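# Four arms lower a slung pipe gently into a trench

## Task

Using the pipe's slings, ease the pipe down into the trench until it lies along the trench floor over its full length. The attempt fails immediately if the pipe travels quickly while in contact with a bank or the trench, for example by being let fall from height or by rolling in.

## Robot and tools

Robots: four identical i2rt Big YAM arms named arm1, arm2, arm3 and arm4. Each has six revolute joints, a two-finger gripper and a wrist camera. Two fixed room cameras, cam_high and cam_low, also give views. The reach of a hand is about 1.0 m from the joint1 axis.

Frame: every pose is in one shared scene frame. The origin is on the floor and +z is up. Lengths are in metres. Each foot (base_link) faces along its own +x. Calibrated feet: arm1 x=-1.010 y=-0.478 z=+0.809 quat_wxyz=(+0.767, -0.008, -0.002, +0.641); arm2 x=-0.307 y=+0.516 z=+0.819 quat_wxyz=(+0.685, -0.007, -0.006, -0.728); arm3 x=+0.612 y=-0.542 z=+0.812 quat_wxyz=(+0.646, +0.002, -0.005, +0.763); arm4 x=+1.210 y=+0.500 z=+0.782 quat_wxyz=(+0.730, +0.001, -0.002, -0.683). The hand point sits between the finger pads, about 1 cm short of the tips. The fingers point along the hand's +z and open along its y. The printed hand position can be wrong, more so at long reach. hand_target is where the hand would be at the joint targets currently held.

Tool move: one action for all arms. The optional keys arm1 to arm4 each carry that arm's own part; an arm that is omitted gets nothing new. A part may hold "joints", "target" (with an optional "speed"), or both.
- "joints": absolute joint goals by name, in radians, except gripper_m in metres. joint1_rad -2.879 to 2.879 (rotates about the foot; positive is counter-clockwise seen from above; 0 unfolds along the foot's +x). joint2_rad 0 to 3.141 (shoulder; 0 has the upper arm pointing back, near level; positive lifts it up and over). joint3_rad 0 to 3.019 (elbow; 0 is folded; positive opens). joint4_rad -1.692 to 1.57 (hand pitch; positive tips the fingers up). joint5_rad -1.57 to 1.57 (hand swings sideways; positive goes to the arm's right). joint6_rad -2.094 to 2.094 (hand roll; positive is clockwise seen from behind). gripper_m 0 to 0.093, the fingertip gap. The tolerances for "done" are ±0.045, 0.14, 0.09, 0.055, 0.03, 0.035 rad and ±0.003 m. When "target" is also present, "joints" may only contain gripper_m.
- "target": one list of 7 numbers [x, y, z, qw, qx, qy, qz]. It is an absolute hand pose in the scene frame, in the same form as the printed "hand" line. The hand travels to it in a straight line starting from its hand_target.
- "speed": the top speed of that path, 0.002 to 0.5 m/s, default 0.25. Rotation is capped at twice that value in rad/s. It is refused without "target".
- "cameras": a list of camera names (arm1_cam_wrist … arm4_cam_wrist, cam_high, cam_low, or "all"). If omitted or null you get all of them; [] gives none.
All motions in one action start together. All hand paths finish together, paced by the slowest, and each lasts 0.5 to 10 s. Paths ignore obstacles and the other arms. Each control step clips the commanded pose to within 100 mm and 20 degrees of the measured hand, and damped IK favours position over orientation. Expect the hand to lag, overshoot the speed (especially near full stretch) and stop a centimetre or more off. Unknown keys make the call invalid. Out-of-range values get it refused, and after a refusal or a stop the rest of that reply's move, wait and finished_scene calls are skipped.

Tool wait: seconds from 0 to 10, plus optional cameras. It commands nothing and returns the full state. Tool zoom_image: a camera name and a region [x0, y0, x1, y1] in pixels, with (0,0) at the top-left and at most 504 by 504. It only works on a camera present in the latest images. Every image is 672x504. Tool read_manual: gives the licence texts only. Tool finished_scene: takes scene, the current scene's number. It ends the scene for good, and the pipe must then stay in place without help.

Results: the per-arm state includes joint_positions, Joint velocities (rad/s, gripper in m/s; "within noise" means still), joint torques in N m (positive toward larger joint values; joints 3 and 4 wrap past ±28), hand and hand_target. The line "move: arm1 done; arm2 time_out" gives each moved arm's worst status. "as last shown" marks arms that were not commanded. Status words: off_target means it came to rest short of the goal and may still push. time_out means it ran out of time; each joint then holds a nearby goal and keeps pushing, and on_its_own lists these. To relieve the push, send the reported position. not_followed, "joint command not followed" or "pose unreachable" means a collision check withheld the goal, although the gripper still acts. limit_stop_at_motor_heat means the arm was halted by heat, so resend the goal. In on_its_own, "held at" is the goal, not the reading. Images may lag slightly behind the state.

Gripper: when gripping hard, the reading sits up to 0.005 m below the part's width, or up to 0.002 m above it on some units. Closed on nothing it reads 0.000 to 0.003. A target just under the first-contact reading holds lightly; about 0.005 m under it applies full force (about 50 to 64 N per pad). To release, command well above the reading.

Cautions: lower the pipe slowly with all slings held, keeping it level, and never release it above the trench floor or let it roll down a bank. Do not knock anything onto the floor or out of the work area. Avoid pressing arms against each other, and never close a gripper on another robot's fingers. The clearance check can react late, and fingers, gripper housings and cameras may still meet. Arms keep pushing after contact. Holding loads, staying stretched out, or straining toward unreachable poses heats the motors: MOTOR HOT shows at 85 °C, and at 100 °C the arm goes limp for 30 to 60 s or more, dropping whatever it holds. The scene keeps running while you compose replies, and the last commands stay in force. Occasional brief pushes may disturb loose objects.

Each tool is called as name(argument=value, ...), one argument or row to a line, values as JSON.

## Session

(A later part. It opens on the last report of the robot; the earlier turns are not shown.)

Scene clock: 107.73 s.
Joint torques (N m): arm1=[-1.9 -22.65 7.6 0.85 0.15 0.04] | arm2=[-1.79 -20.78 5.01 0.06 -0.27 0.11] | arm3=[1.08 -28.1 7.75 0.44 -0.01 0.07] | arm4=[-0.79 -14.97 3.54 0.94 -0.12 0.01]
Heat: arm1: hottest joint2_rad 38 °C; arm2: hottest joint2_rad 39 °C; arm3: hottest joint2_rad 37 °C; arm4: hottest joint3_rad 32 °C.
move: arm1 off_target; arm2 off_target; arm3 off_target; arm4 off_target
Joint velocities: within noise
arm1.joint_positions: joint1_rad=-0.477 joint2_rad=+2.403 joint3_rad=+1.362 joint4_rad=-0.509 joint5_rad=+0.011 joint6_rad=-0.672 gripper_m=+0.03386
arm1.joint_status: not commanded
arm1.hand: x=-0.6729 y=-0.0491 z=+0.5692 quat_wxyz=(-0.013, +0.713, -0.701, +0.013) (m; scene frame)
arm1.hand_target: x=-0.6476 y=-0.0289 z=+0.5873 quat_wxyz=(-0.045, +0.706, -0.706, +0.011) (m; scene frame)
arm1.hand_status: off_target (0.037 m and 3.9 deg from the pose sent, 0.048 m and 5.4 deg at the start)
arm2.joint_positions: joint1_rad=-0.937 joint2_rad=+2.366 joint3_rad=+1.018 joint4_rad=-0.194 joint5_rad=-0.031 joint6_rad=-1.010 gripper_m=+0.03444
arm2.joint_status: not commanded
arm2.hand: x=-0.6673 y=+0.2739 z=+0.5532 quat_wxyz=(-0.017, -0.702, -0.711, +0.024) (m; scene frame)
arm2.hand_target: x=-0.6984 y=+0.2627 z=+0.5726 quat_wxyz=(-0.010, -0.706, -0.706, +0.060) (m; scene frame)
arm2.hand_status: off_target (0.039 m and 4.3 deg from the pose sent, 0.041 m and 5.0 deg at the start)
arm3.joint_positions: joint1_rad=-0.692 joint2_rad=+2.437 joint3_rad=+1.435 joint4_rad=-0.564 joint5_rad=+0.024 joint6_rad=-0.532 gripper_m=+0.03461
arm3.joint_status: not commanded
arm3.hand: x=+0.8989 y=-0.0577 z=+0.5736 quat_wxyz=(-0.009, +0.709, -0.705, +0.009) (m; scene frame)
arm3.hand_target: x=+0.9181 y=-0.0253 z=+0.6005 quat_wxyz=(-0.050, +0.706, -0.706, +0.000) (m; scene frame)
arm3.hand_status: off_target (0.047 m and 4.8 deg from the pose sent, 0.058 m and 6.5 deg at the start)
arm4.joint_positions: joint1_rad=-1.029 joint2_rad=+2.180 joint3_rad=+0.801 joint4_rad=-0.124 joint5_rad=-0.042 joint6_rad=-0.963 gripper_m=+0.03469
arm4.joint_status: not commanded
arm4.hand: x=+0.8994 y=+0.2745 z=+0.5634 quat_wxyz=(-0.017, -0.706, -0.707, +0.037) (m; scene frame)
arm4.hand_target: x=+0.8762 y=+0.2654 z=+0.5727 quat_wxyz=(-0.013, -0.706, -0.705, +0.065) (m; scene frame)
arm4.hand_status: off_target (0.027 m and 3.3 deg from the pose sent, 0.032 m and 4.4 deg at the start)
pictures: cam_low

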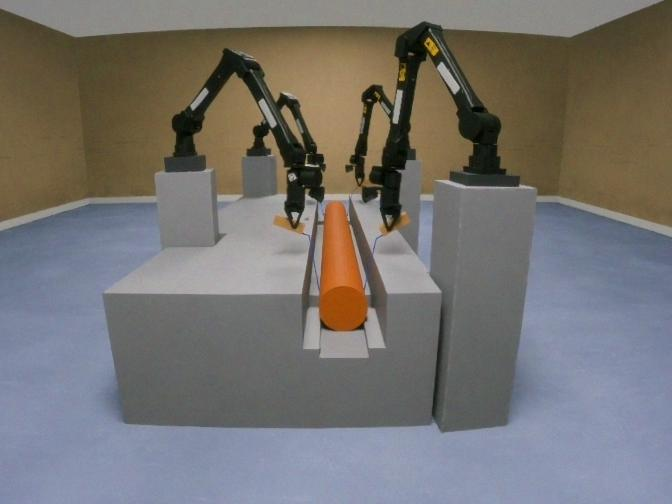

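move(
  arm1={"target": [-0.649, -0.040, 0.562, -0.035, 0.706, -0.706, 0.009], "speed": 0.04},
  arm2={"target": [-0.697, 0.262, 0.550, -0.010, -0.705, -0.705, 0.06], "speed": 0.04},
  arm3={"target": [0.917, -0.040, 0.568, -0.04, 0.706, -0.706, 0], "speed": 0.04},
  arm4={"target": [0.878, 0.262, 0.553, -0.013, -0.705, -0.705, 0.06], "speed": 0.04},
  cameras=["cam_low"],
)

zoom_image(
  camera="cam_low",
  region=[230, 140, 450, 370],
)

zoom_image(
  camera="cam_low",
  region=[280, 130, 390, 230],
)

Scene clock: 113.93 s.
Joint torques (N m): arm1=[-1.08 -19.96 6.95 1.01 -0.13 -0.07] | arm2=[-1.61 -17.49 4.94 0.35 -0.26 0.13] | arm3=[0.32 -24.35 6.64 0.55 -0.26 -0.06] | arm4=[-0.03 -13.86 3.29 0.94 -0.04 0.12]
Heat: arm1: hottest joint2_rad 38 °C; arm2: hottest joint2_rad 39 °C; arm3: hottest joint2_rad 38 °C; arm4: hottest joint3_rad 32 °C.
move: arm1 off_target; arm2 off_target; arm3 off_target; arm4 off_target
Joint velocities: within noise
arm1.joint_positions: joint1_rad=-0.492 joint2_rad=+2.409 joint3_rad=+1.372 joint4_rad=-0.488 joint5_rad=+0.011 joint6_rad=-0.672 gripper_m=+0.03386
arm1.joint_status: not commanded
arm1.hand: x=-0.6607 y=-0.0470 z=+0.5687 quat_wxyz=(-0.025, +0.708, -0.706, +0.011) (m; scene frame)
arm1.hand_target: x=-0.6492 y=-0.0404 z=+0.5624 quat_wxyz=(-0.035, +0.707, -0.707, +0.009) (m; scene frame)
arm1.hand_status: off_target (0.015 m and 1.1 deg from the pose sent, 0.027 m and 2.8 deg at the start)
arm2.joint_positions: joint1_rad=-0.938 joint2_rad=+2.384 joint3_rad=+1.039 joint4_rad=-0.161 joint5_rad=-0.031 joint6_rad=-1.010 gripper_m=+0.03444
arm2.joint_status: not commanded
arm2.hand: x=-0.6792 y=+0.2667 z=+0.5483 quat_wxyz=(-0.013, -0.702, -0.710, +0.042) (m; scene frame)
arm2.hand_target: x=-0.6968 y=+0.2623 z=+0.5505 quat_wxyz=(-0.010, -0.706, -0.706, +0.060) (m; scene frame)
arm2.hand_status: off_target (0.019 m and 2.2 deg from the pose sent, 0.032 m and 4.3 deg at the start)
arm3.joint_positions: joint1_rad=-0.695 joint2_rad=+2.448 joint3_rad=+1.441 joint4_rad=-0.521 joint5_rad=+0.024 joint6_rad=-0.533 gripper_m=+0.03461
arm3.joint_status: not commanded
arm3.hand: x=+0.9051 y=-0.0500 z=+0.5694 quat_wxyz=(-0.028, +0.708, -0.706, +0.004) (m; scene frame)
arm3.hand_target: x=+0.9169 y=-0.0404 z=+0.5684 quat_wxyz=(-0.040, +0.706, -0.707, +0.000) (m; scene frame)
arm3.hand_status: off_target (0.016 m and 1.5 deg from the pose sent, 0.026 m and 3.7 deg at the start)
arm4.joint_positions: joint1_rad=-1.029 joint2_rad=+2.220 joint3_rad=+0.827 joint4_rad=-0.098 joint5_rad=-0.042 joint6_rad=-0.963 gripper_m=+0.03469
arm4.joint_status: not commanded
arm4.hand: x=+0.8927 y=+0.2698 z=+0.5512 quat_wxyz=(-0.016, -0.706, -0.707, +0.042) (m; scene frame)
arm4.hand_target: x=+0.8782 y=+0.2622 z=+0.5534 quat_wxyz=(-0.013, -0.706, -0.706, +0.060) (m; scene frame)
arm4.hand_status: off_target (0.017 m and 2.1 deg from the pose sent, 0.027 m and 2.7 deg at the start)
pictures: cam_low

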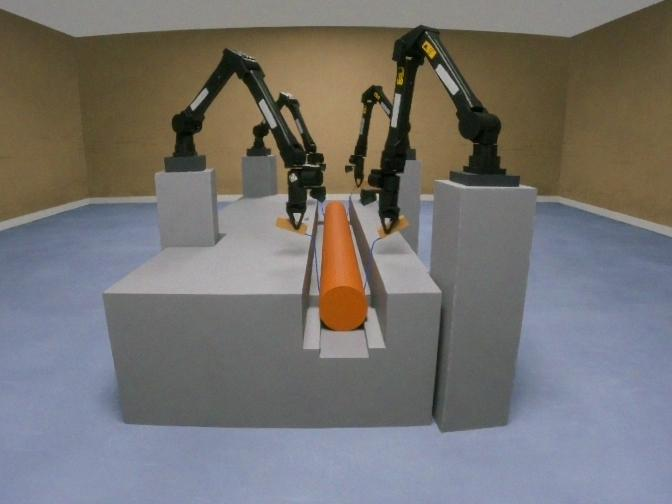

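Scaled by 2.191.

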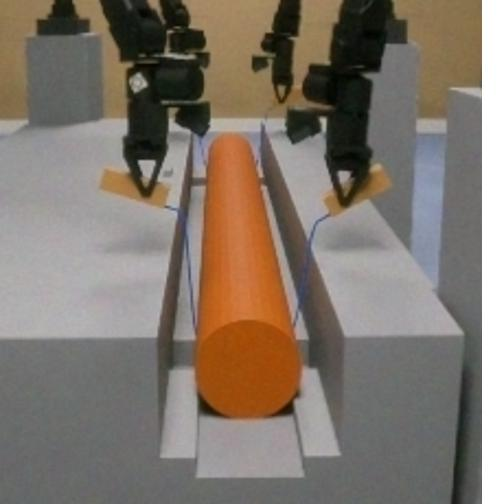

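Scaled by 4.582.

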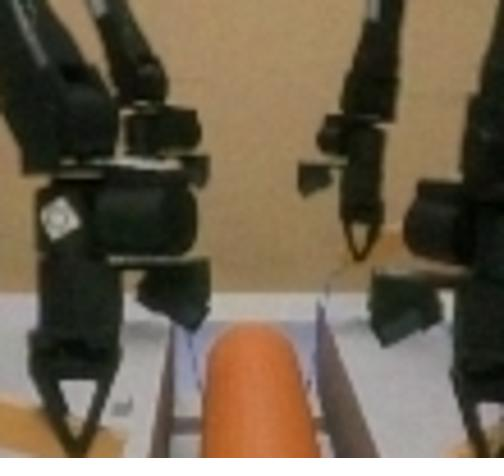

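move(
  arm1={"target": [-0.652, -0.065, 0.530, -0.03, 0.706, -0.706, 0.008], "speed": 0.06},
  arm2={"target": [-0.693, 0.264, 0.520, -0.010, -0.705, -0.705, 0.06], "speed": 0.06},
  arm3={"target": [0.915, -0.065, 0.535, -0.03, 0.706, -0.706, 0], "speed": 0.06},
  arm4={"target": [0.880, 0.265, 0.525, -0.013, -0.705, -0.705, 0.06], "speed": 0.06},
  cameras=["cam_low"],
)

zoom_image(
  camera="cam_low",
  region=[230, 140, 450, 370],
)

move(
  arm1={"target": [-0.654, -0.103, 0.480, -0.03, 0.706, -0.706, 0.008], "speed": 0.1},
  arm2={"target": [-0.691, 0.272, 0.482, -0.010, -0.705, -0.705, 0.06], "speed": 0.1},
  arm3={"target": [0.913, -0.098, 0.480, -0.03, 0.706, -0.706, 0], "speed": 0.1},
  arm4={"target": [0.882, 0.272, 0.490, -0.013, -0.705, -0.705, 0.06], "speed": 0.1},
  cameras=["cam_low", "arm1_cam_wrist", "arm2_cam_wrist", "arm3_cam_wrist", "arm4_cam_wrist"],
)

zoom_image(
  camera="cam_low",
  region=[230, 140, 450, 370],
)

Scene clock: 120.17 s.
Joint torques (N m): arm1=[-0.79 -19.66 4.23 1.2 -0.14 -0.1] | arm2=[-1.61 -17.67 4.27 0.28 -0.26 0.12] | arm3=[0.56 -24.47 4.23 0.62 -0.3 -0.04] | arm4=[-0.26 -14.1 2.52 0.98 -0.05 0.08]
Heat: arm1: hottest joint2_rad 38 °C; arm2: hottest joint2_rad 38 °C; arm3: hottest joint2_rad 38 °C; arm4: hottest joint3_rad 32 °C.
move: arm1 off_target; arm2 off_target; arm3 done; arm4 off_target
Joint velocities: within noise
arm1.joint_positions: joint1_rad=-0.518 joint2_rad=+2.455 joint3_rad=+1.372 joint4_rad=-0.415 joint5_rad=+0.006 joint6_rad=-0.693 gripper_m=+0.03386
arm1.joint_status: not commanded
arm1.hand: x=-0.6496 y=-0.0558 z=+0.5456 quat_wxyz=(-0.038, +0.706, -0.707, +0.008) (m; scene frame)
arm1.hand_target: x=-0.6523 y=-0.0652 z=+0.5305 quat_wxyz=(-0.030, +0.707, -0.707, +0.008) (m; scene frame)
arm1.hand_status: off_target (0.018 m and 1.0 deg from the pose sent, 0.044 m and 0.6 deg at the start)
arm2.joint_positions: joint1_rad=-0.938 joint2_rad=+2.461 joint3_rad=+1.064 joint4_rad=-0.108 joint5_rad=-0.031 joint6_rad=-1.010 gripper_m=+0.03444
arm2.joint_status: not commanded
arm2.hand: x=-0.6761 y=+0.2682 z=+0.5186 quat_wxyz=(-0.013, -0.702, -0.710, +0.042) (m; scene frame)
arm2.hand_target: x=-0.6927 y=+0.2643 z=+0.5204 quat_wxyz=(-0.010, -0.706, -0.706, +0.060) (m; scene frame)
arm2.hand_status: off_target (0.018 m and 2.2 deg from the pose sent, 0.032 m and 2.2 deg at the start)
arm3.joint_positions: joint1_rad=-0.718 joint2_rad=+2.500 joint3_rad=+1.438 joint4_rad=-0.461 joint5_rad=+0.019 joint6_rad=-0.554 gripper_m=+0.03461
arm3.joint_status: not commanded
arm3.hand: x=+0.9118 y=-0.0618 z=+0.5413 quat_wxyz=(-0.030, +0.707, -0.707, +0.001) (m; scene frame)
arm3.hand_target: x=+0.9149 y=-0.0651 z=+0.5351 quat_wxyz=(-0.030, +0.707, -0.707, +0.000) (m; scene frame)
arm3.hand_status: done (0.008 m and 0.2 deg from the pose sent, 0.039 m and 0.6 deg at the start)
arm4.joint_positions: joint1_rad=-1.029 joint2_rad=+2.304 joint3_rad=+0.850 joint4_rad=-0.036 joint5_rad=-0.042 joint6_rad=-0.963 gripper_m=+0.03469
arm4.joint_status: not commanded
arm4.hand: x=+0.8942 y=+0.2707 z=+0.5234 quat_wxyz=(-0.016, -0.706, -0.707, +0.043) (m; scene frame)
arm4.hand_target: x=+0.8801 y=+0.2652 z=+0.5254 quat_wxyz=(-0.013, -0.706, -0.706, +0.060) (m; scene frame)
arm4.hand_status: off_target (0.015 m and 2.0 deg from the pose sent, 0.029 m and 2.1 deg at the start)
pictures: cam_low

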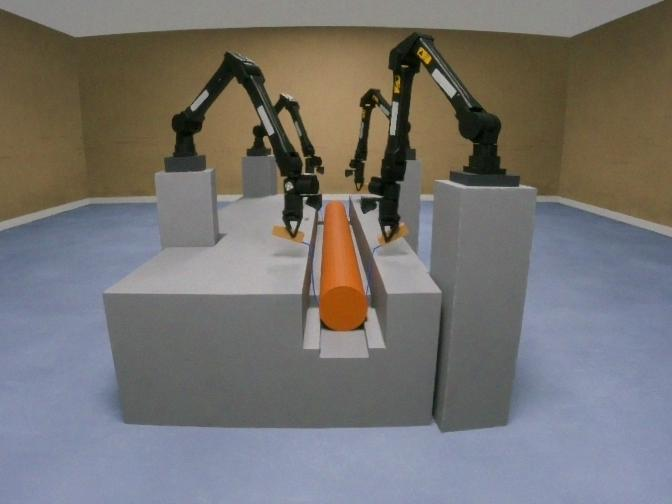

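Scaled by 2.191.

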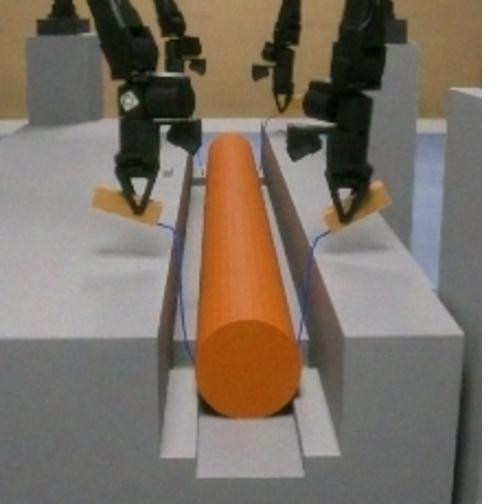

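Scene clock: 121.47 s.
Joint torques (N m): arm1=[-1.2 -19.19 3.37 1.09 -0.09 -0.14] | arm2=[-1.32 -16.91 3.95 0.53 -0.06 0.1] | arm3=[0.32 -23.36 3.41 0.49 -0.06 -0.05] | arm4=[-0.38 -12.98 2.28 1.22 0.13 0.06]
Heat: arm1: hottest joint2_rad 38 °C; arm2: hottest joint2_rad 38 °C; arm3: hottest joint2_rad 38 °C; arm4: hottest joint3_rad 32 °C.
move: arm1 off_target; arm2 off_target; arm3 done; arm4 off_target
Joint velocities: within noise
arm1.joint_positions: joint1_rad=-0.564 joint2_rad=+2.552 joint3_rad=+1.336 joint4_rad=-0.288 joint5_rad=+0.004 joint6_rad=-0.737 gripper_m=+0.03386
arm1.joint_status: not commanded
arm1.hand: x=-0.6510 y=-0.0960 z=+0.4916 quat_wxyz=(-0.035, +0.705, -0.708, +0.009) (m; scene frame)
arm1.hand_target: x=-0.6542 y=-0.1031 z=+0.4804 quat_wxyz=(-0.030, +0.707, -0.707, +0.008) (m; scene frame)
arm1.hand_status: off_target (0.014 m and 0.7 deg from the pose sent, 0.081 m and 1.0 deg at the start)
arm2.joint_positions: joint1_rad=-0.956 joint2_rad=+2.550 joint3_rad=+1.100 joint4_rad=-0.053 joint5_rad=-0.038 joint6_rad=-1.021 gripper_m=+0.03444
arm2.joint_status: not commanded
arm2.hand: x=-0.6763 y=+0.2756 z=+0.4852 quat_wxyz=(-0.016, -0.705, -0.708, +0.044) (m; scene frame)
arm2.hand_target: x=-0.6906 y=+0.2723 z=+0.4824 quat_wxyz=(-0.010, -0.706, -0.706, +0.060) (m; scene frame)
arm2.hand_status: off_target (0.016 m and 1.9 deg from the pose sent, 0.040 m and 2.1 deg at the start)
arm3.joint_positions: joint1_rad=-0.748 joint2_rad=+2.593 joint3_rad=+1.407 joint4_rad=-0.332 joint5_rad=+0.012 joint6_rad=-0.586 gripper_m=+0.03461
arm3.joint_status: not commanded
arm3.hand: x=+0.9108 y=-0.0925 z=+0.4878 quat_wxyz=(-0.032, +0.707, -0.706, -0.002) (m; scene frame)
arm3.hand_target: x=+0.9129 y=-0.0979 z=+0.4803 quat_wxyz=(-0.030, +0.707, -0.707, +0.000) (m; scene frame)
arm3.hand_status: done (0.010 m and 0.3 deg from the pose sent, 0.071 m and 0.2 deg at the start)
arm4.joint_positions: joint1_rad=-1.042 joint2_rad=+2.390 joint3_rad=+0.875 joint4_rad=+0.030 joint5_rad=-0.048 joint6_rad=-0.973 gripper_m=+0.03469
arm4.joint_status: not commanded
arm4.hand: x=+0.8945 y=+0.2753 z=+0.4945 quat_wxyz=(-0.018, -0.707, -0.706, +0.046) (m; scene frame)
arm4.hand_target: x=+0.8820 y=+0.2721 z=+0.4904 quat_wxyz=(-0.013, -0.706, -0.706, +0.060) (m; scene frame)
arm4.hand_status: off_target (0.014 m and 1.7 deg from the pose sent, 0.036 m and 2.0 deg at the start)
pictures: arm1_cam_wrist, arm2_cam_wrist, arm3_cam_wrist, arm4_cam_wrist, cam_low

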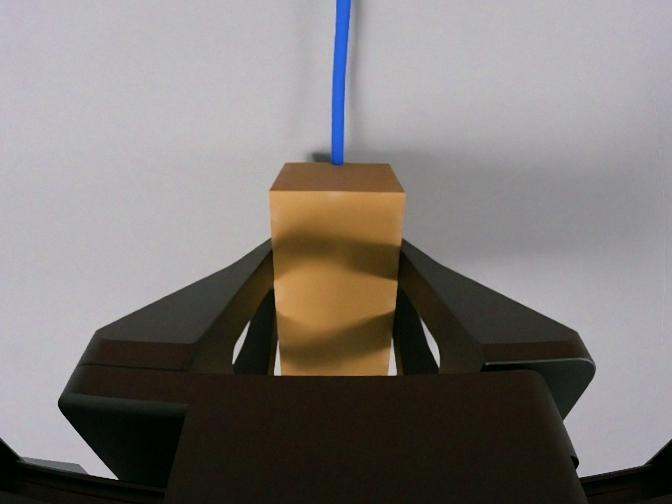

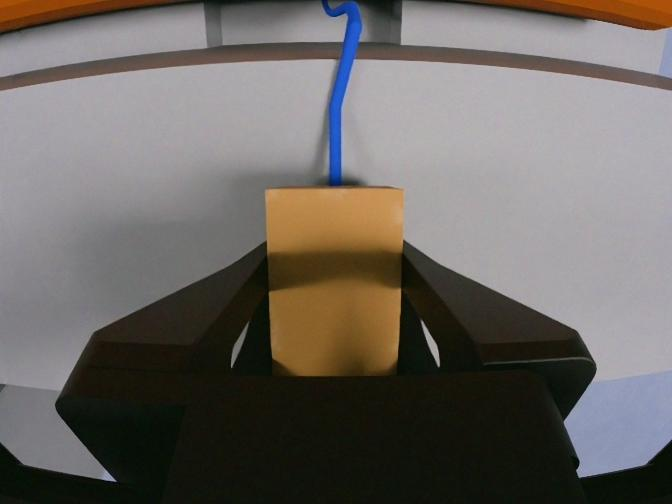

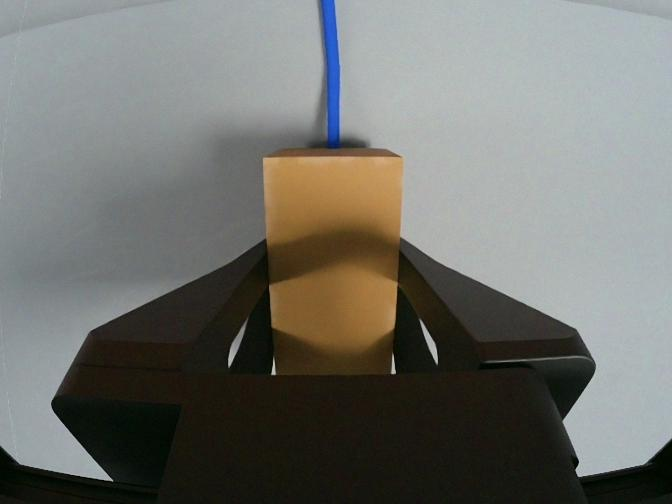

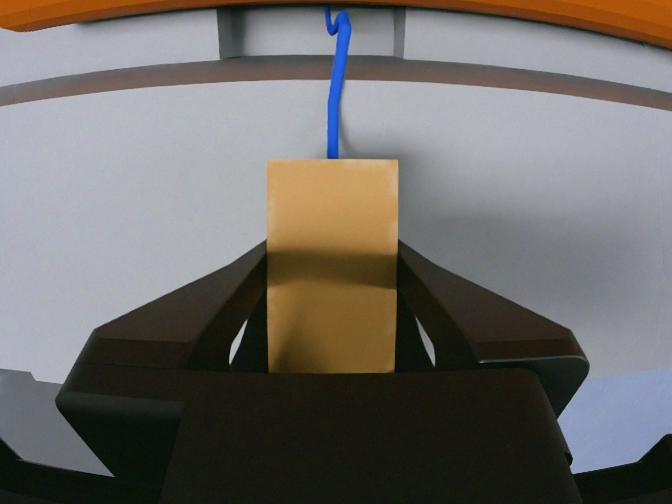

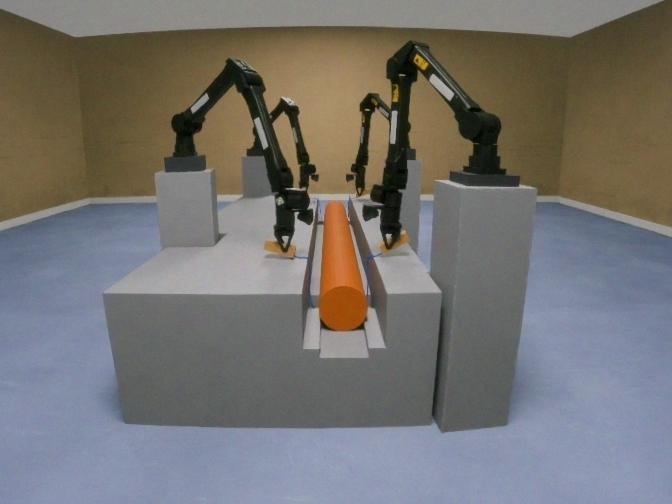

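Scaled by 2.191.

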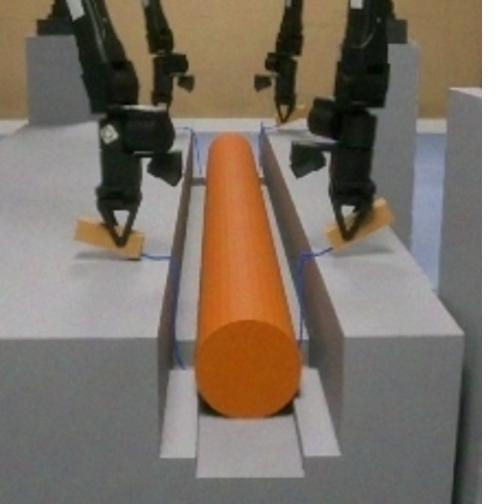

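move(
  arm1={"target": [-0.655, -0.105, 0.460, -0.183, 0.683, -0.683, -0.183], "speed": 0.15},
  arm2={"target": [-0.690, 0.274, 0.466, -0.183, -0.683, -0.683, 0.183], "speed": 0.15},
  arm3={"target": [0.913, -0.100, 0.462, -0.183, 0.683, -0.683, -0.183], "speed": 0.15},
  arm4={"target": [0.883, 0.275, 0.470, -0.183, -0.683, -0.683, 0.183], "speed": 0.15},
  cameras=["cam_low"],
)

move(
  arm1={"target": [-0.655, -0.107, 0.444, -0.183, 0.683, -0.683, -0.183], "speed": 0.05},
  arm2={"target": [-0.690, 0.274, 0.459, -0.183, -0.683, -0.683, 0.183], "speed": 0.05},
  arm3={"target": [0.913, -0.101, 0.450, -0.183, 0.683, -0.683, -0.183], "speed": 0.05},
  arm4={"target": [0.883, 0.276, 0.460, -0.183, -0.683, -0.683, 0.183], "speed": 0.05},
  cameras=["cam_low", "arm1_cam_wrist", "arm2_cam_wrist", "arm3_cam_wrist", "arm4_cam_wrist"],
)

zoom_image(
  camera="cam_low",
  region=[230, 140, 450, 370],
)

zoom_image(
  camera="cam_low",
  region=[280, 130, 390, 230],
)

Scene clock: 129.00 s.
Joint torques (N m): arm1=[-1.44 -16.09 2.48 2.28 -0.3 -0.19] | arm2=[-1.49 -15.79 1.92 1.06 -0.51 -0.1] | arm3=[0.38 -19.08 2.82 1.89 -0.44 -0.11] | arm4=[-0.21 -13.33 0.46 1.13 -0.11 -0.01]
Heat: arm1: hottest joint2_rad 38 °C; arm2: hottest joint2_rad 38 °C; arm3: hottest joint2_rad 39 °C; arm4: hottest joint3_rad 31 °C.
move: arm1 off_target; arm2 done; arm3 off_target; arm4 done
Joint velocities: within noise
arm1.joint_positions: joint1_rad=-0.695 joint2_rad=+2.597 joint3_rad=+1.185 joint4_rad=+0.209 joint5_rad=-0.412 joint6_rad=-0.785 gripper_m=+0.03386
arm1.joint_status: not commanded
arm1.hand: x=-0.6477 y=-0.0916 z=+0.4856 quat_wxyz=(-0.189, +0.680, -0.684, -0.185) (m; scene frame)
arm1.hand_target: x=-0.6560 y=-0.1055 z=+0.4615 quat_wxyz=(-0.183, +0.683, -0.683, -0.183) (m; scene frame)
arm1.hand_status: off_target (0.030 m and 0.9 deg from the pose sent, 0.033 m and 28.0 deg at the start)
arm2.joint_positions: joint1_rad=-1.116 joint2_rad=+2.635 joint3_rad=+1.101 joint4_rad=+0.148 joint5_rad=-0.467 joint6_rad=-1.120 gripper_m=+0.03444
arm2.joint_status: not commanded
arm2.hand: x=-0.6858 y=+0.2699 z=+0.4737 quat_wxyz=(-0.189, -0.688, -0.679, +0.172) (m; scene frame)
arm2.hand_target: x=-0.6898 y=+0.2741 z=+0.4663 quat_wxyz=(-0.183, -0.683, -0.683, +0.183) (m; scene frame)
arm2.hand_status: done (0.010 m and 1.6 deg from the pose sent, 0.024 m and 25.2 deg at the start)
arm3.joint_positions: joint1_rad=-0.856 joint2_rad=+2.628 joint3_rad=+1.203 joint4_rad=+0.258 joint5_rad=-0.324 joint6_rad=-0.622 gripper_m=+0.03461
arm3.joint_status: not commanded
arm3.hand: x=+0.9116 y=-0.0932 z=+0.4789 quat_wxyz=(-0.181, +0.683, -0.683, -0.184) (m; scene frame)
arm3.hand_target: x=+0.9123 y=-0.1005 z=+0.4626 quat_wxyz=(-0.183, +0.683, -0.683, -0.183) (m; scene frame)
arm3.hand_status: off_target (0.018 m and 0.3 deg from the pose sent, 0.027 m and 27.4 deg at the start)
arm4.joint_positions: joint1_rad=-1.228 joint2_rad=+2.525 joint3_rad=+0.870 joint4_rad=+0.293 joint5_rad=-0.478 joint6_rad=-1.103 gripper_m=+0.03469
arm4.joint_status: not commanded
arm4.hand: x=+0.8890 y=+0.2736 z=+0.4728 quat_wxyz=(-0.189, -0.686, -0.680, +0.175) (m; scene frame)
arm4.hand_target: x=+0.8830 y=+0.2750 z=+0.4701 quat_wxyz=(-0.183, -0.683, -0.683, +0.183) (m; scene frame)
arm4.hand_status: done (0.007 m and 1.3 deg from the pose sent, 0.027 m and 24.9 deg at the start)
pictures: cam_low

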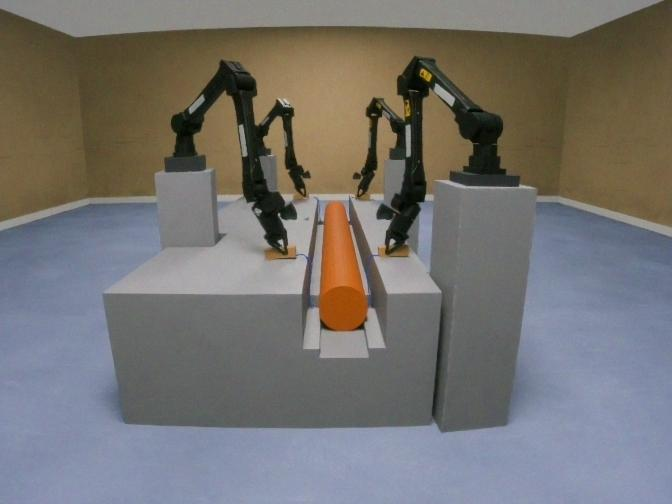

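Scene clock: 129.97 s.
Joint torques (N m): arm1=[-1.08 -14.27 3.21 1.69 0.13 -0.22] | arm2=[-1.61 -14.68 2.97 0.91 -0.52 -0.08] | arm3=[0.32 -18.08 3.6 1.55 -0.3 -0.14] | arm4=[0.03 -11.52 1.31 1.17 0.23 0.04]
Heat: arm1: hottest joint2_rad 38 °C; arm2: hottest joint2_rad 38 °C; arm3: hottest joint2_rad 38 °C; arm4: hottest joint3_rad 31 °C.
move: arm1 off_target; arm2 off_target; arm3 off_target; arm4 off_target
Joint velocities: within noise
arm1.joint_positions: joint1_rad=-0.695 joint2_rad=+2.624 joint3_rad=+1.196 joint4_rad=+0.239 joint5_rad=-0.423 joint6_rad=-0.785 gripper_m=+0.03386
arm1.joint_status: not commanded
arm1.hand: x=-0.6485 y=-0.0902 z=+0.4768 quat_wxyz=(-0.196, +0.680, -0.681, -0.190) (m; scene frame)
arm1.hand_target: x=-0.6568 y=-0.1079 z=+0.4463 quat_wxyz=(-0.183, +0.683, -0.683, -0.183) (m; scene frame)
arm1.hand_status: off_target (0.037 m and 1.8 deg from the pose sent, 0.045 m and 0.9 deg at the start)
arm2.joint_positions: joint1_rad=-1.116 joint2_rad=+2.641 joint3_rad=+1.101 joint4_rad=+0.158 joint5_rad=-0.467 joint6_rad=-1.123 gripper_m=+0.03444
arm2.joint_status: not commanded
arm2.hand: x=-0.6851 y=+0.2702 z=+0.4714 quat_wxyz=(-0.188, -0.687, -0.680, +0.174) (m; scene frame)
arm2.hand_target: x=-0.6896 y=+0.2742 z=+0.4595 quat_wxyz=(-0.183, -0.683, -0.683, +0.183) (m; scene frame)
arm2.hand_status: off_target (0.014 m and 1.3 deg from the pose sent, 0.016 m and 1.6 deg at the start)
arm3.joint_positions: joint1_rad=-0.856 joint2_rad=+2.645 joint3_rad=+1.210 joint4_rad=+0.279 joint5_rad=-0.328 joint6_rad=-0.621 gripper_m=+0.03461
arm3.joint_status: not commanded
arm3.hand: x=+0.9114 y=-0.0924 z=+0.4734 quat_wxyz=(-0.186, +0.682, -0.682, -0.187) (m; scene frame)
arm3.hand_target: x=+0.9121 y=-0.1018 z=+0.4513 quat_wxyz=(-0.183, +0.683, -0.683, -0.183) (m; scene frame)
arm3.hand_status: off_target (0.025 m and 0.5 deg from the pose sent, 0.030 m and 0.3 deg at the start)
arm4.joint_positions: joint1_rad=-1.234 joint2_rad=+2.534 joint3_rad=+0.874 joint4_rad=+0.304 joint5_rad=-0.488 joint6_rad=-1.110 gripper_m=+0.03469
arm4.joint_status: not commanded
arm4.hand: x=+0.8876 y=+0.2739 z=+0.4709 quat_wxyz=(-0.192, -0.684, -0.680, +0.180) (m; scene frame)
arm4.hand_target: x=+0.8831 y=+0.2760 z=+0.4604 quat_wxyz=(-0.183, -0.683, -0.683, +0.183) (m; scene frame)
arm4.hand_status: off_target (0.012 m and 1.1 deg from the pose sent, 0.014 m and 1.3 deg at the start)
pictures: arm1_cam_wrist, arm2_cam_wrist, arm3_cam_wrist, arm4_cam_wrist, cam_low

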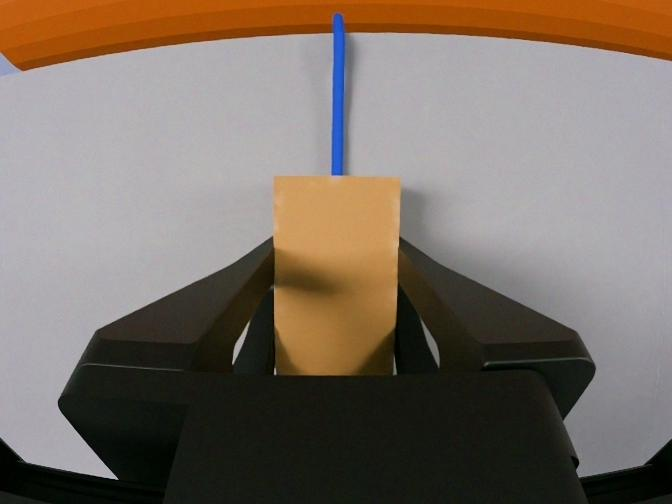

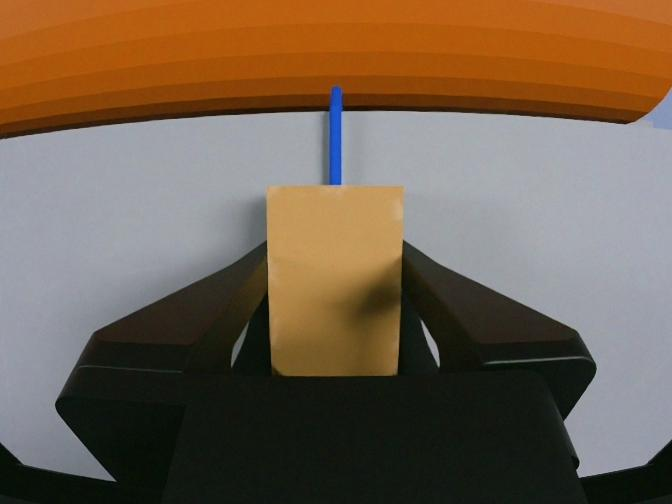

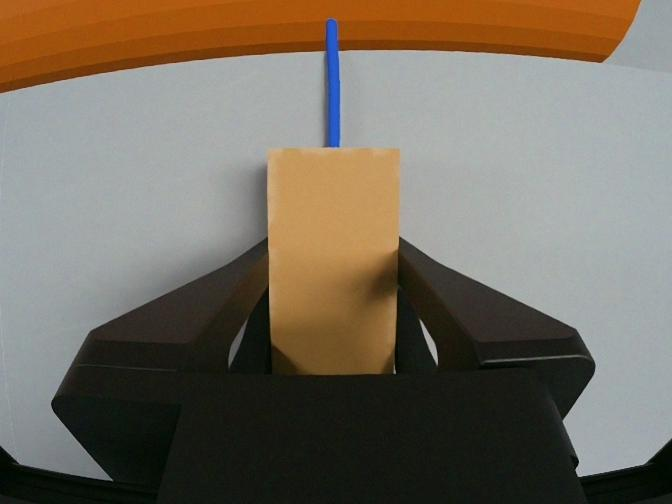

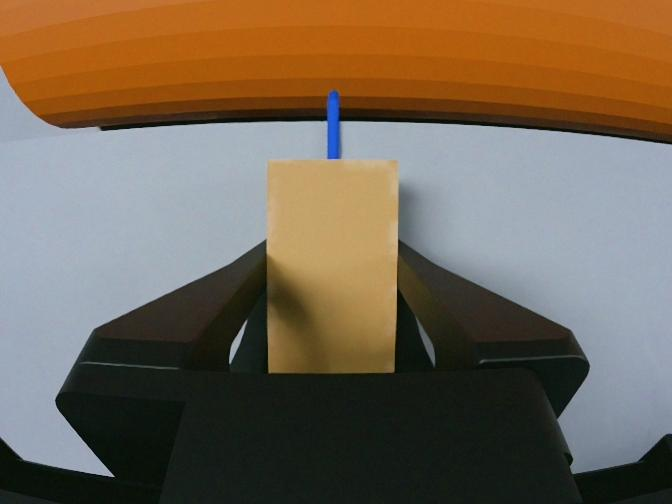

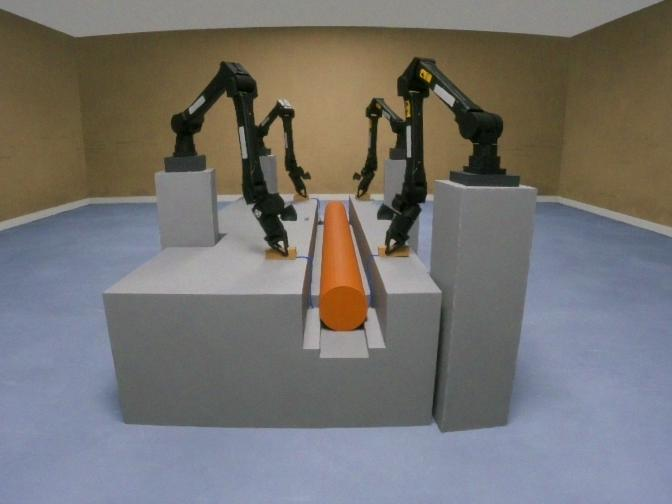

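Scaled by 2.191.

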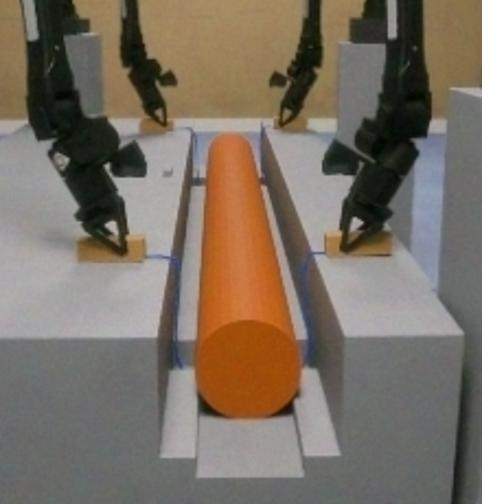

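Scaled by 4.582.

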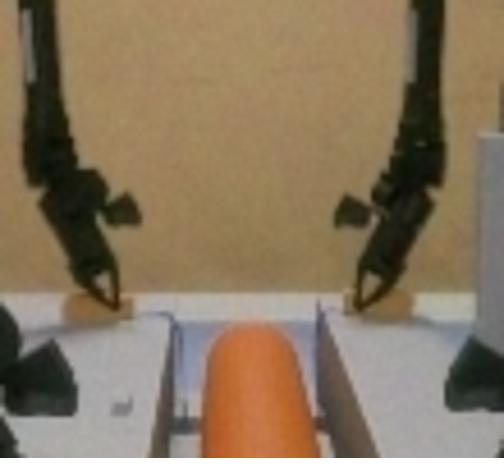

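move(
  arm1={"target": [-0.650, -0.092, 0.472, -0.183, 0.683, -0.683, -0.183], "speed": 0.1},
  arm2={"target": [-0.690, 0.270, 0.474, -0.183, -0.683, -0.683, 0.183], "speed": 0.1},
  arm3={"target": [0.912, -0.093, 0.472, -0.183, 0.683, -0.683, -0.183], "speed": 0.1},
  arm4={"target": [0.884, 0.273, 0.472, -0.183, -0.683, -0.683, 0.183], "speed": 0.1},
  cameras=[],
)

move(
  arm1={"joints": {"gripper_m": 0.07}},
  arm2={"joints": {"gripper_m": 0.07}},
  arm3={"joints": {"gripper_m": 0.07}},
  arm4={"joints": {"gripper_m": 0.07}},
  cameras=[],
)

move(
  arm1={"target": [-0.652, -0.180, 0.620, -0.183, 0.683, -0.683, -0.183], "speed": 0.15, "joints": {"gripper_m": 0.09}},
  arm2={"target": [-0.693, 0.350, 0.620, -0.183, -0.683, -0.683, 0.183], "speed": 0.15, "joints": {"gripper_m": 0.09}},
  arm3={"target": [0.912, -0.180, 0.620, -0.183, 0.683, -0.683, -0.183], "speed": 0.15, "joints": {"gripper_m": 0.09}},
  arm4={"target": [0.884, 0.350, 0.620, -0.183, -0.683, -0.683, 0.183], "speed": 0.15, "joints": {"gripper_m": 0.09}},
)

zoom_image(
  camera="cam_low",
  region=[230, 140, 450, 370],
)

zoom_image(
  camera="cam_low",
  region=[280, 130, 390, 230],
)

Scene clock: 139.93 s.
Joint torques (N m): arm1=[0.15 -18.96 2.7 0.54 0.03 -0.08] | arm2=[-0.91 -17.96 1.11 0.49 -0.47 0.04] | arm3=[1.32 -22.77 2.18 0.54 -0.09 -0.02] | arm4=[0.62 -14.39 -0.2 0.81 0.29 0.15]
Heat: arm1: hottest joint2_rad 37 °C; arm2: hottest joint2_rad 37 °C; arm3: hottest joint2_rad 38 °C; arm4: hottest joint3_rad 31 °C.
move: arm1 done; arm2 done; arm3 done; arm4 done
Joint velocities: within noise
arm1.joint_positions: joint1_rad=-0.690 joint2_rad=+2.621 joint3_rad=+1.200 joint4_rad=+0.221 joint5_rad=-0.414 joint6_rad=-0.785 gripper_m=+0.03386
arm1.joint_status: not commanded
arm1.hand: x=-0.6493 y=-0.0895 z=+0.4767 quat_wxyz=(-0.190, +0.681, -0.682, -0.187) (m; scene frame)
arm1.hand_target: x=-0.6502 y=-0.0921 z=+0.4720 quat_wxyz=(-0.183, +0.683, -0.683, -0.183) (m; scene frame)
arm1.hand_status: done (0.005 m and 1.0 deg from the pose sent, 0.005 m and 1.8 deg at the start)
arm2.joint_positions: joint1_rad=-1.116 joint2_rad=+2.639 joint3_rad=+1.099 joint4_rad=+0.158 joint5_rad=-0.467 joint6_rad=-1.123 gripper_m=+0.03444
arm2.joint_status: not commanded
arm2.hand: x=-0.6851 y=+0.2702 z=+0.4723 quat_wxyz=(-0.188, -0.687, -0.680, +0.174) (m; scene frame)
arm2.hand_target: x=-0.6901 y=+0.2700 z=+0.4741 quat_wxyz=(-0.183, -0.683, -0.683, +0.183) (m; scene frame)
arm2.hand_status: done (0.005 m and 1.3 deg from the pose sent, 0.006 m and 1.3 deg at the start)
arm3.joint_positions: joint1_rad=-0.856 joint2_rad=+2.643 joint3_rad=+1.210 joint4_rad=+0.275 joint5_rad=-0.328 joint6_rad=-0.619 gripper_m=+0.03461
arm3.joint_status: not commanded
arm3.hand: x=+0.9114 y=-0.0924 z=+0.4740 quat_wxyz=(-0.184, +0.682, -0.683, -0.187) (m; scene frame)
arm3.hand_target: x=+0.9119 y=-0.0929 z=+0.4721 quat_wxyz=(-0.183, +0.683, -0.683, -0.183) (m; scene frame)
arm3.hand_status: done (0.002 m and 0.5 deg from the pose sent, 0.002 m and 0.5 deg at the start)
arm4.joint_positions: joint1_rad=-1.234 joint2_rad=+2.534 joint3_rad=+0.874 joint4_rad=+0.304 joint5_rad=-0.488 joint6_rad=-1.110 gripper_m=+0.03469
arm4.joint_status: not commanded
arm4.hand: x=+0.8874 y=+0.2738 z=+0.4711 quat_wxyz=(-0.191, -0.684, -0.680, +0.181) (m; scene frame)
arm4.hand_target: x=+0.8840 y=+0.2729 z=+0.4720 quat_wxyz=(-0.183, -0.683, -0.683, +0.183) (m; scene frame)
arm4.hand_status: done (0.004 m and 1.1 deg from the pose sent, 0.004 m and 1.1 deg at the start)
pictures: none
No camera images: "cameras" was empty.

Scene clock: 140.50 s.
Joint torques (N m): arm1=[-0.62 -19.55 2.7 0.85 -0.21 -0.11] | arm2=[-0.79 -18.02 1.18 0.5 -0.47 0.06] | arm3=[1.26 -22.83 2.19 0.54 -0.24 -0.03] | arm4=[0.67 -14.68 -0.16 0.92 -0.18 0.15]
Heat: arm1: hottest joint2_rad 37 °C; arm2: hottest joint2_rad 37 °C; arm3: hottest joint2_rad 38 °C; arm4: hottest joint3_rad 31 °C.
move: arm1 done; arm2 done; arm3 done; arm4 done
Joint velocities: within noise
arm1.joint_positions: joint1_rad=-0.690 joint2_rad=+2.621 joint3_rad=+1.200 joint4_rad=+0.216 joint5_rad=-0.409 joint6_rad=-0.785 gripper_m=+0.06993
arm1.joint_status: all done
arm1.hand: x=-0.6495 y=-0.0907 z=+0.4760 quat_wxyz=(-0.188, +0.681, -0.683, -0.185) (m; scene frame)
arm1.hand_target: x=-0.6502 y=-0.0921 z=+0.4720 quat_wxyz=(-0.183, +0.683, -0.683, -0.183) (m; scene frame)
arm1.hand_status: not commanded
arm2.joint_positions: joint1_rad=-1.116 joint2_rad=+2.639 joint3_rad=+1.099 joint4_rad=+0.158 joint5_rad=-0.467 joint6_rad=-1.125 gripper_m=+0.06996
arm2.joint_status: all done
arm2.hand: x=-0.6851 y=+0.2702 z=+0.4723 quat_wxyz=(-0.187, -0.686, -0.681, +0.174) (m; scene frame)
arm2.hand_target: x=-0.6901 y=+0.2700 z=+0.4741 quat_wxyz=(-0.183, -0.683, -0.683, +0.183) (m; scene frame)
arm2.hand_status: not commanded
arm3.joint_positions: joint1_rad=-0.856 joint2_rad=+2.643 joint3_rad=+1.210 joint4_rad=+0.275 joint5_rad=-0.324 joint6_rad=-0.619 gripper_m=+0.06992
arm3.joint_status: all done
arm3.hand: x=+0.9119 y=-0.0927 z=+0.4738 quat_wxyz=(-0.185, +0.682, -0.683, -0.185) (m; scene frame)
arm3.hand_target: x=+0.9120 y=-0.0930 z=+0.4721 quat_wxyz=(-0.183, +0.683, -0.683, -0.183) (m; scene frame)
arm3.hand_status: not commanded
arm4.joint_positions: joint1_rad=-1.234 joint2_rad=+2.534 joint3_rad=+0.874 joint4_rad=+0.304 joint5_rad=-0.475 joint6_rad=-1.110 gripper_m=+0.06991
arm4.joint_status: all done
arm4.hand: x=+0.8866 y=+0.2756 z=+0.4699 quat_wxyz=(-0.186, -0.686, -0.681, +0.178) (m; scene frame)
arm4.hand_target: x=+0.8840 y=+0.2730 z=+0.4720 quat_wxyz=(-0.183, -0.683, -0.683, +0.183) (m; scene frame)
arm4.hand_status: not commanded
pictures: none
No camera images: "cameras" was empty.

Scene clock: 142.40 s.
Joint torques (N m): arm1=[-0.85 -17.2 2.61 0.58 -0.43 -0.08] | arm2=[-1.08 -16.09 2.41 -0.7 -0.62 0.11] | arm3=[0.79 -19.78 2.29 0.32 -0.59 -0.06] | arm4=[-0.09 -12.45 1.33 -0.08 -0.4 -0.01]
Heat: arm1: hottest joint2_rad 37 °C; arm2: hottest joint2_rad 37 °C; arm3: hottest joint2_rad 38 °C; arm4: hottest joint3_rad 31 °C.
move: arm1 done; arm2 done; arm3 done; arm4 done
Joint velocities: within noise
arm1.joint_positions: joint1_rad=-0.852 joint2_rad=+2.200 joint3_rad=+0.886 joint4_rad=+0.039 joint5_rad=-0.457 joint6_rad=-0.953 gripper_m=+0.08990
arm1.joint_status: all done
arm1.hand: x=-0.6496 y=-0.1771 z=+0.6197 quat_wxyz=(-0.188, +0.681, -0.684, -0.182) (m; scene frame)
arm1.hand_target: x=-0.6521 y=-0.1799 z=+0.6200 quat_wxyz=(-0.183, +0.683, -0.683, -0.183) (m; scene frame)
arm1.hand_status: done (0.004 m and 0.6 deg from the pose sent, 0.169 m and 0.7 deg at the start)
arm2.joint_positions: joint1_rad=-1.298 joint2_rad=+2.215 joint3_rad=+0.865 joint4_rad=-0.098 joint5_rad=-0.493 joint6_rad=-1.331 gripper_m=+0.08993
arm2.joint_status: all done
arm2.hand: x=-0.6962 y=+0.3465 z=+0.6193 quat_wxyz=(-0.180, -0.682, -0.684, +0.187) (m; scene frame)
arm2.hand_target: x=-0.6930 y=+0.3500 z=+0.6200 quat_wxyz=(-0.183, -0.683, -0.683, +0.183) (m; scene frame)
arm2.hand_status: done (0.005 m and 0.6 deg from the pose sent, 0.168 m and 1.2 deg at the start)
arm3.joint_positions: joint1_rad=-0.986 joint2_rad=+2.210 joint3_rad=+0.846 joint4_rad=+0.158 joint5_rad=-0.368 joint6_rad=-0.748 gripper_m=+0.08989
arm3.joint_status: all done
arm3.hand: x=+0.9107 y=-0.1792 z=+0.6174 quat_wxyz=(-0.183, +0.682, -0.685, -0.182) (m; scene frame)
arm3.hand_target: x=+0.9120 y=-0.1800 z=+0.6200 quat_wxyz=(-0.183, +0.683, -0.683, -0.183) (m; scene frame)
arm3.hand_status: done (0.003 m and 0.2 deg from the pose sent, 0.170 m and 0.3 deg at the start)
arm4.joint_positions: joint1_rad=-1.437 joint2_rad=+2.050 joint3_rad=+0.658 joint4_rad=-0.055 joint5_rad=-0.506 joint6_rad=-1.333 gripper_m=+0.08988
arm4.joint_status: all done
arm4.hand: x=+0.8818 y=+0.3481 z=+0.6175 quat_wxyz=(-0.181, -0.685, -0.681, +0.184) (m; scene frame)
arm4.hand_target: x=+0.8840 y=+0.3499 z=+0.6199 quat_wxyz=(-0.183, -0.683, -0.683, +0.183) (m; scene frame)
arm4.hand_status: done (0.004 m and 0.4 deg from the pose sent, 0.167 m and 0.7 deg at the start)
pictures: arm1_cam_wrist, arm2_cam_wrist, arm3_cam_wrist, arm4_cam_wrist, cam_high, cam_low

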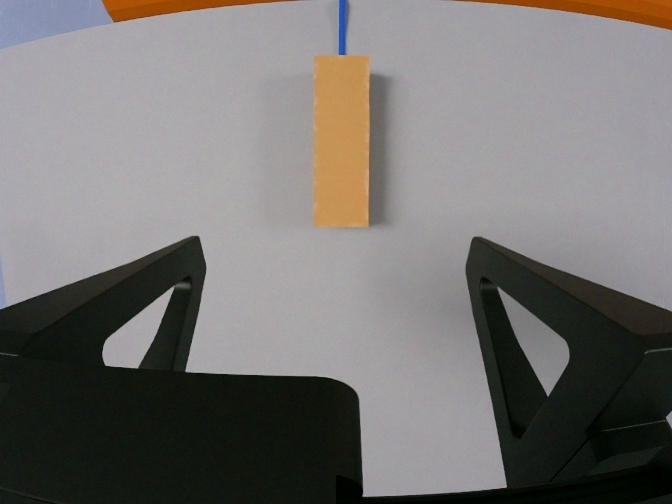

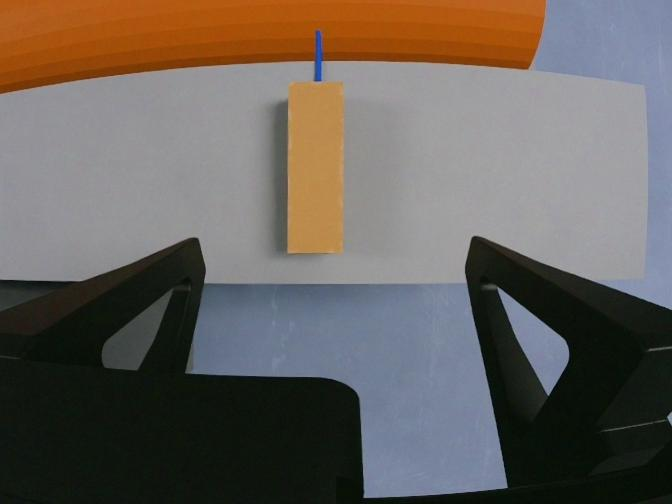

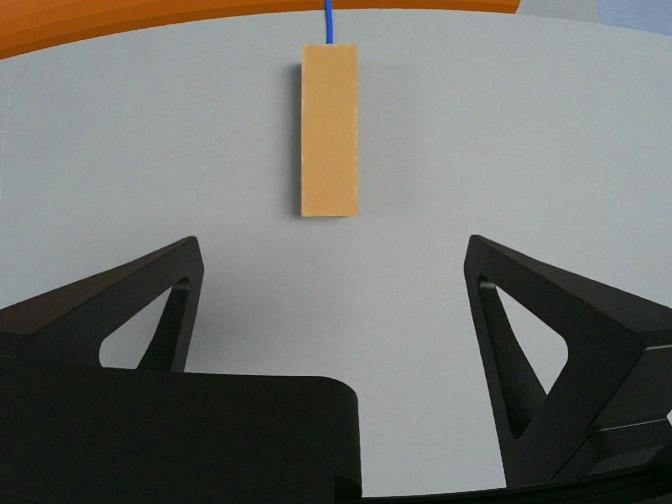

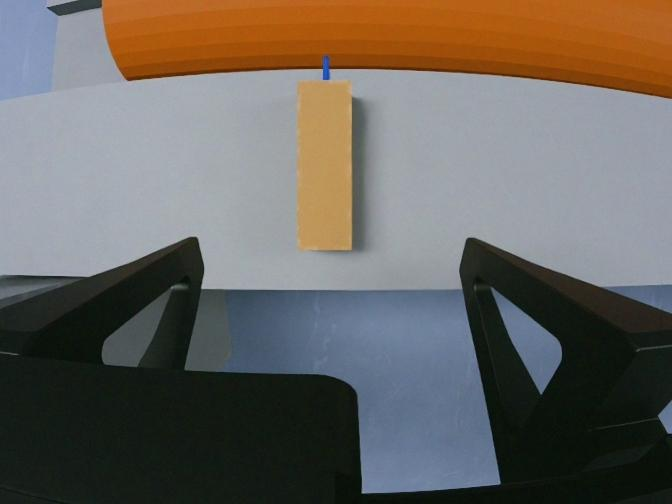

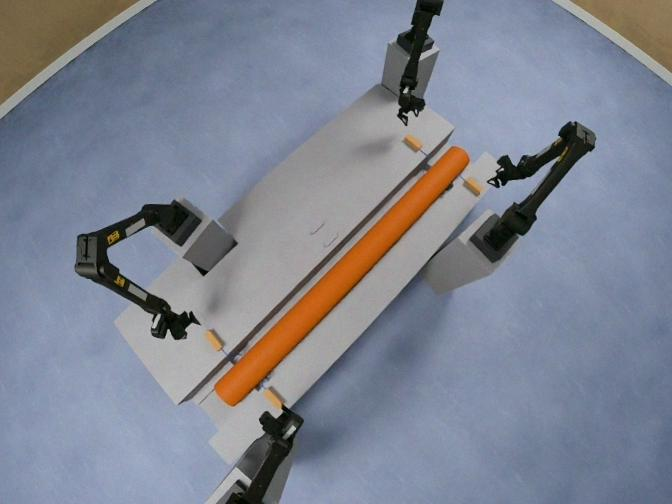

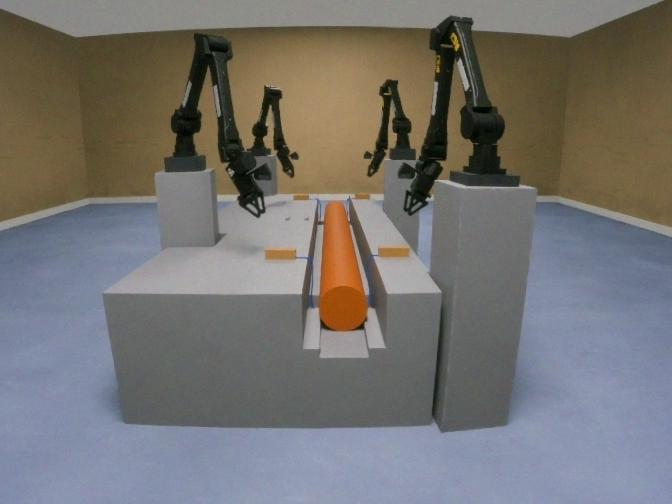

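Scaled by 2.191.

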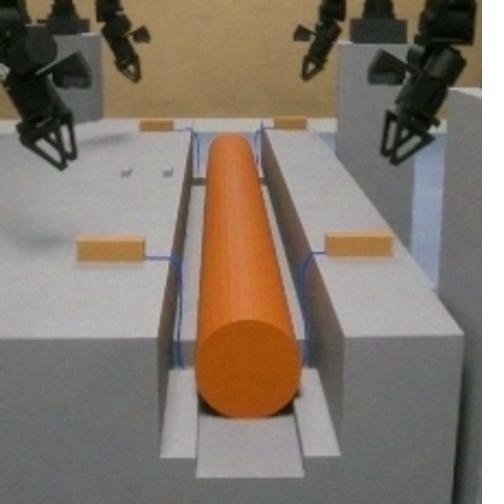

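Scaled by 4.582.

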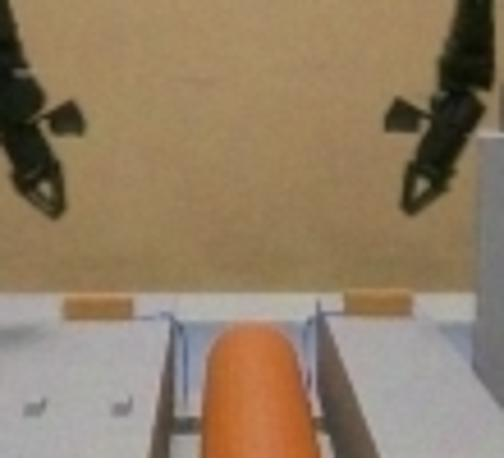

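finished_scene(
  scene=3,
)

The scene is finished: the task was done.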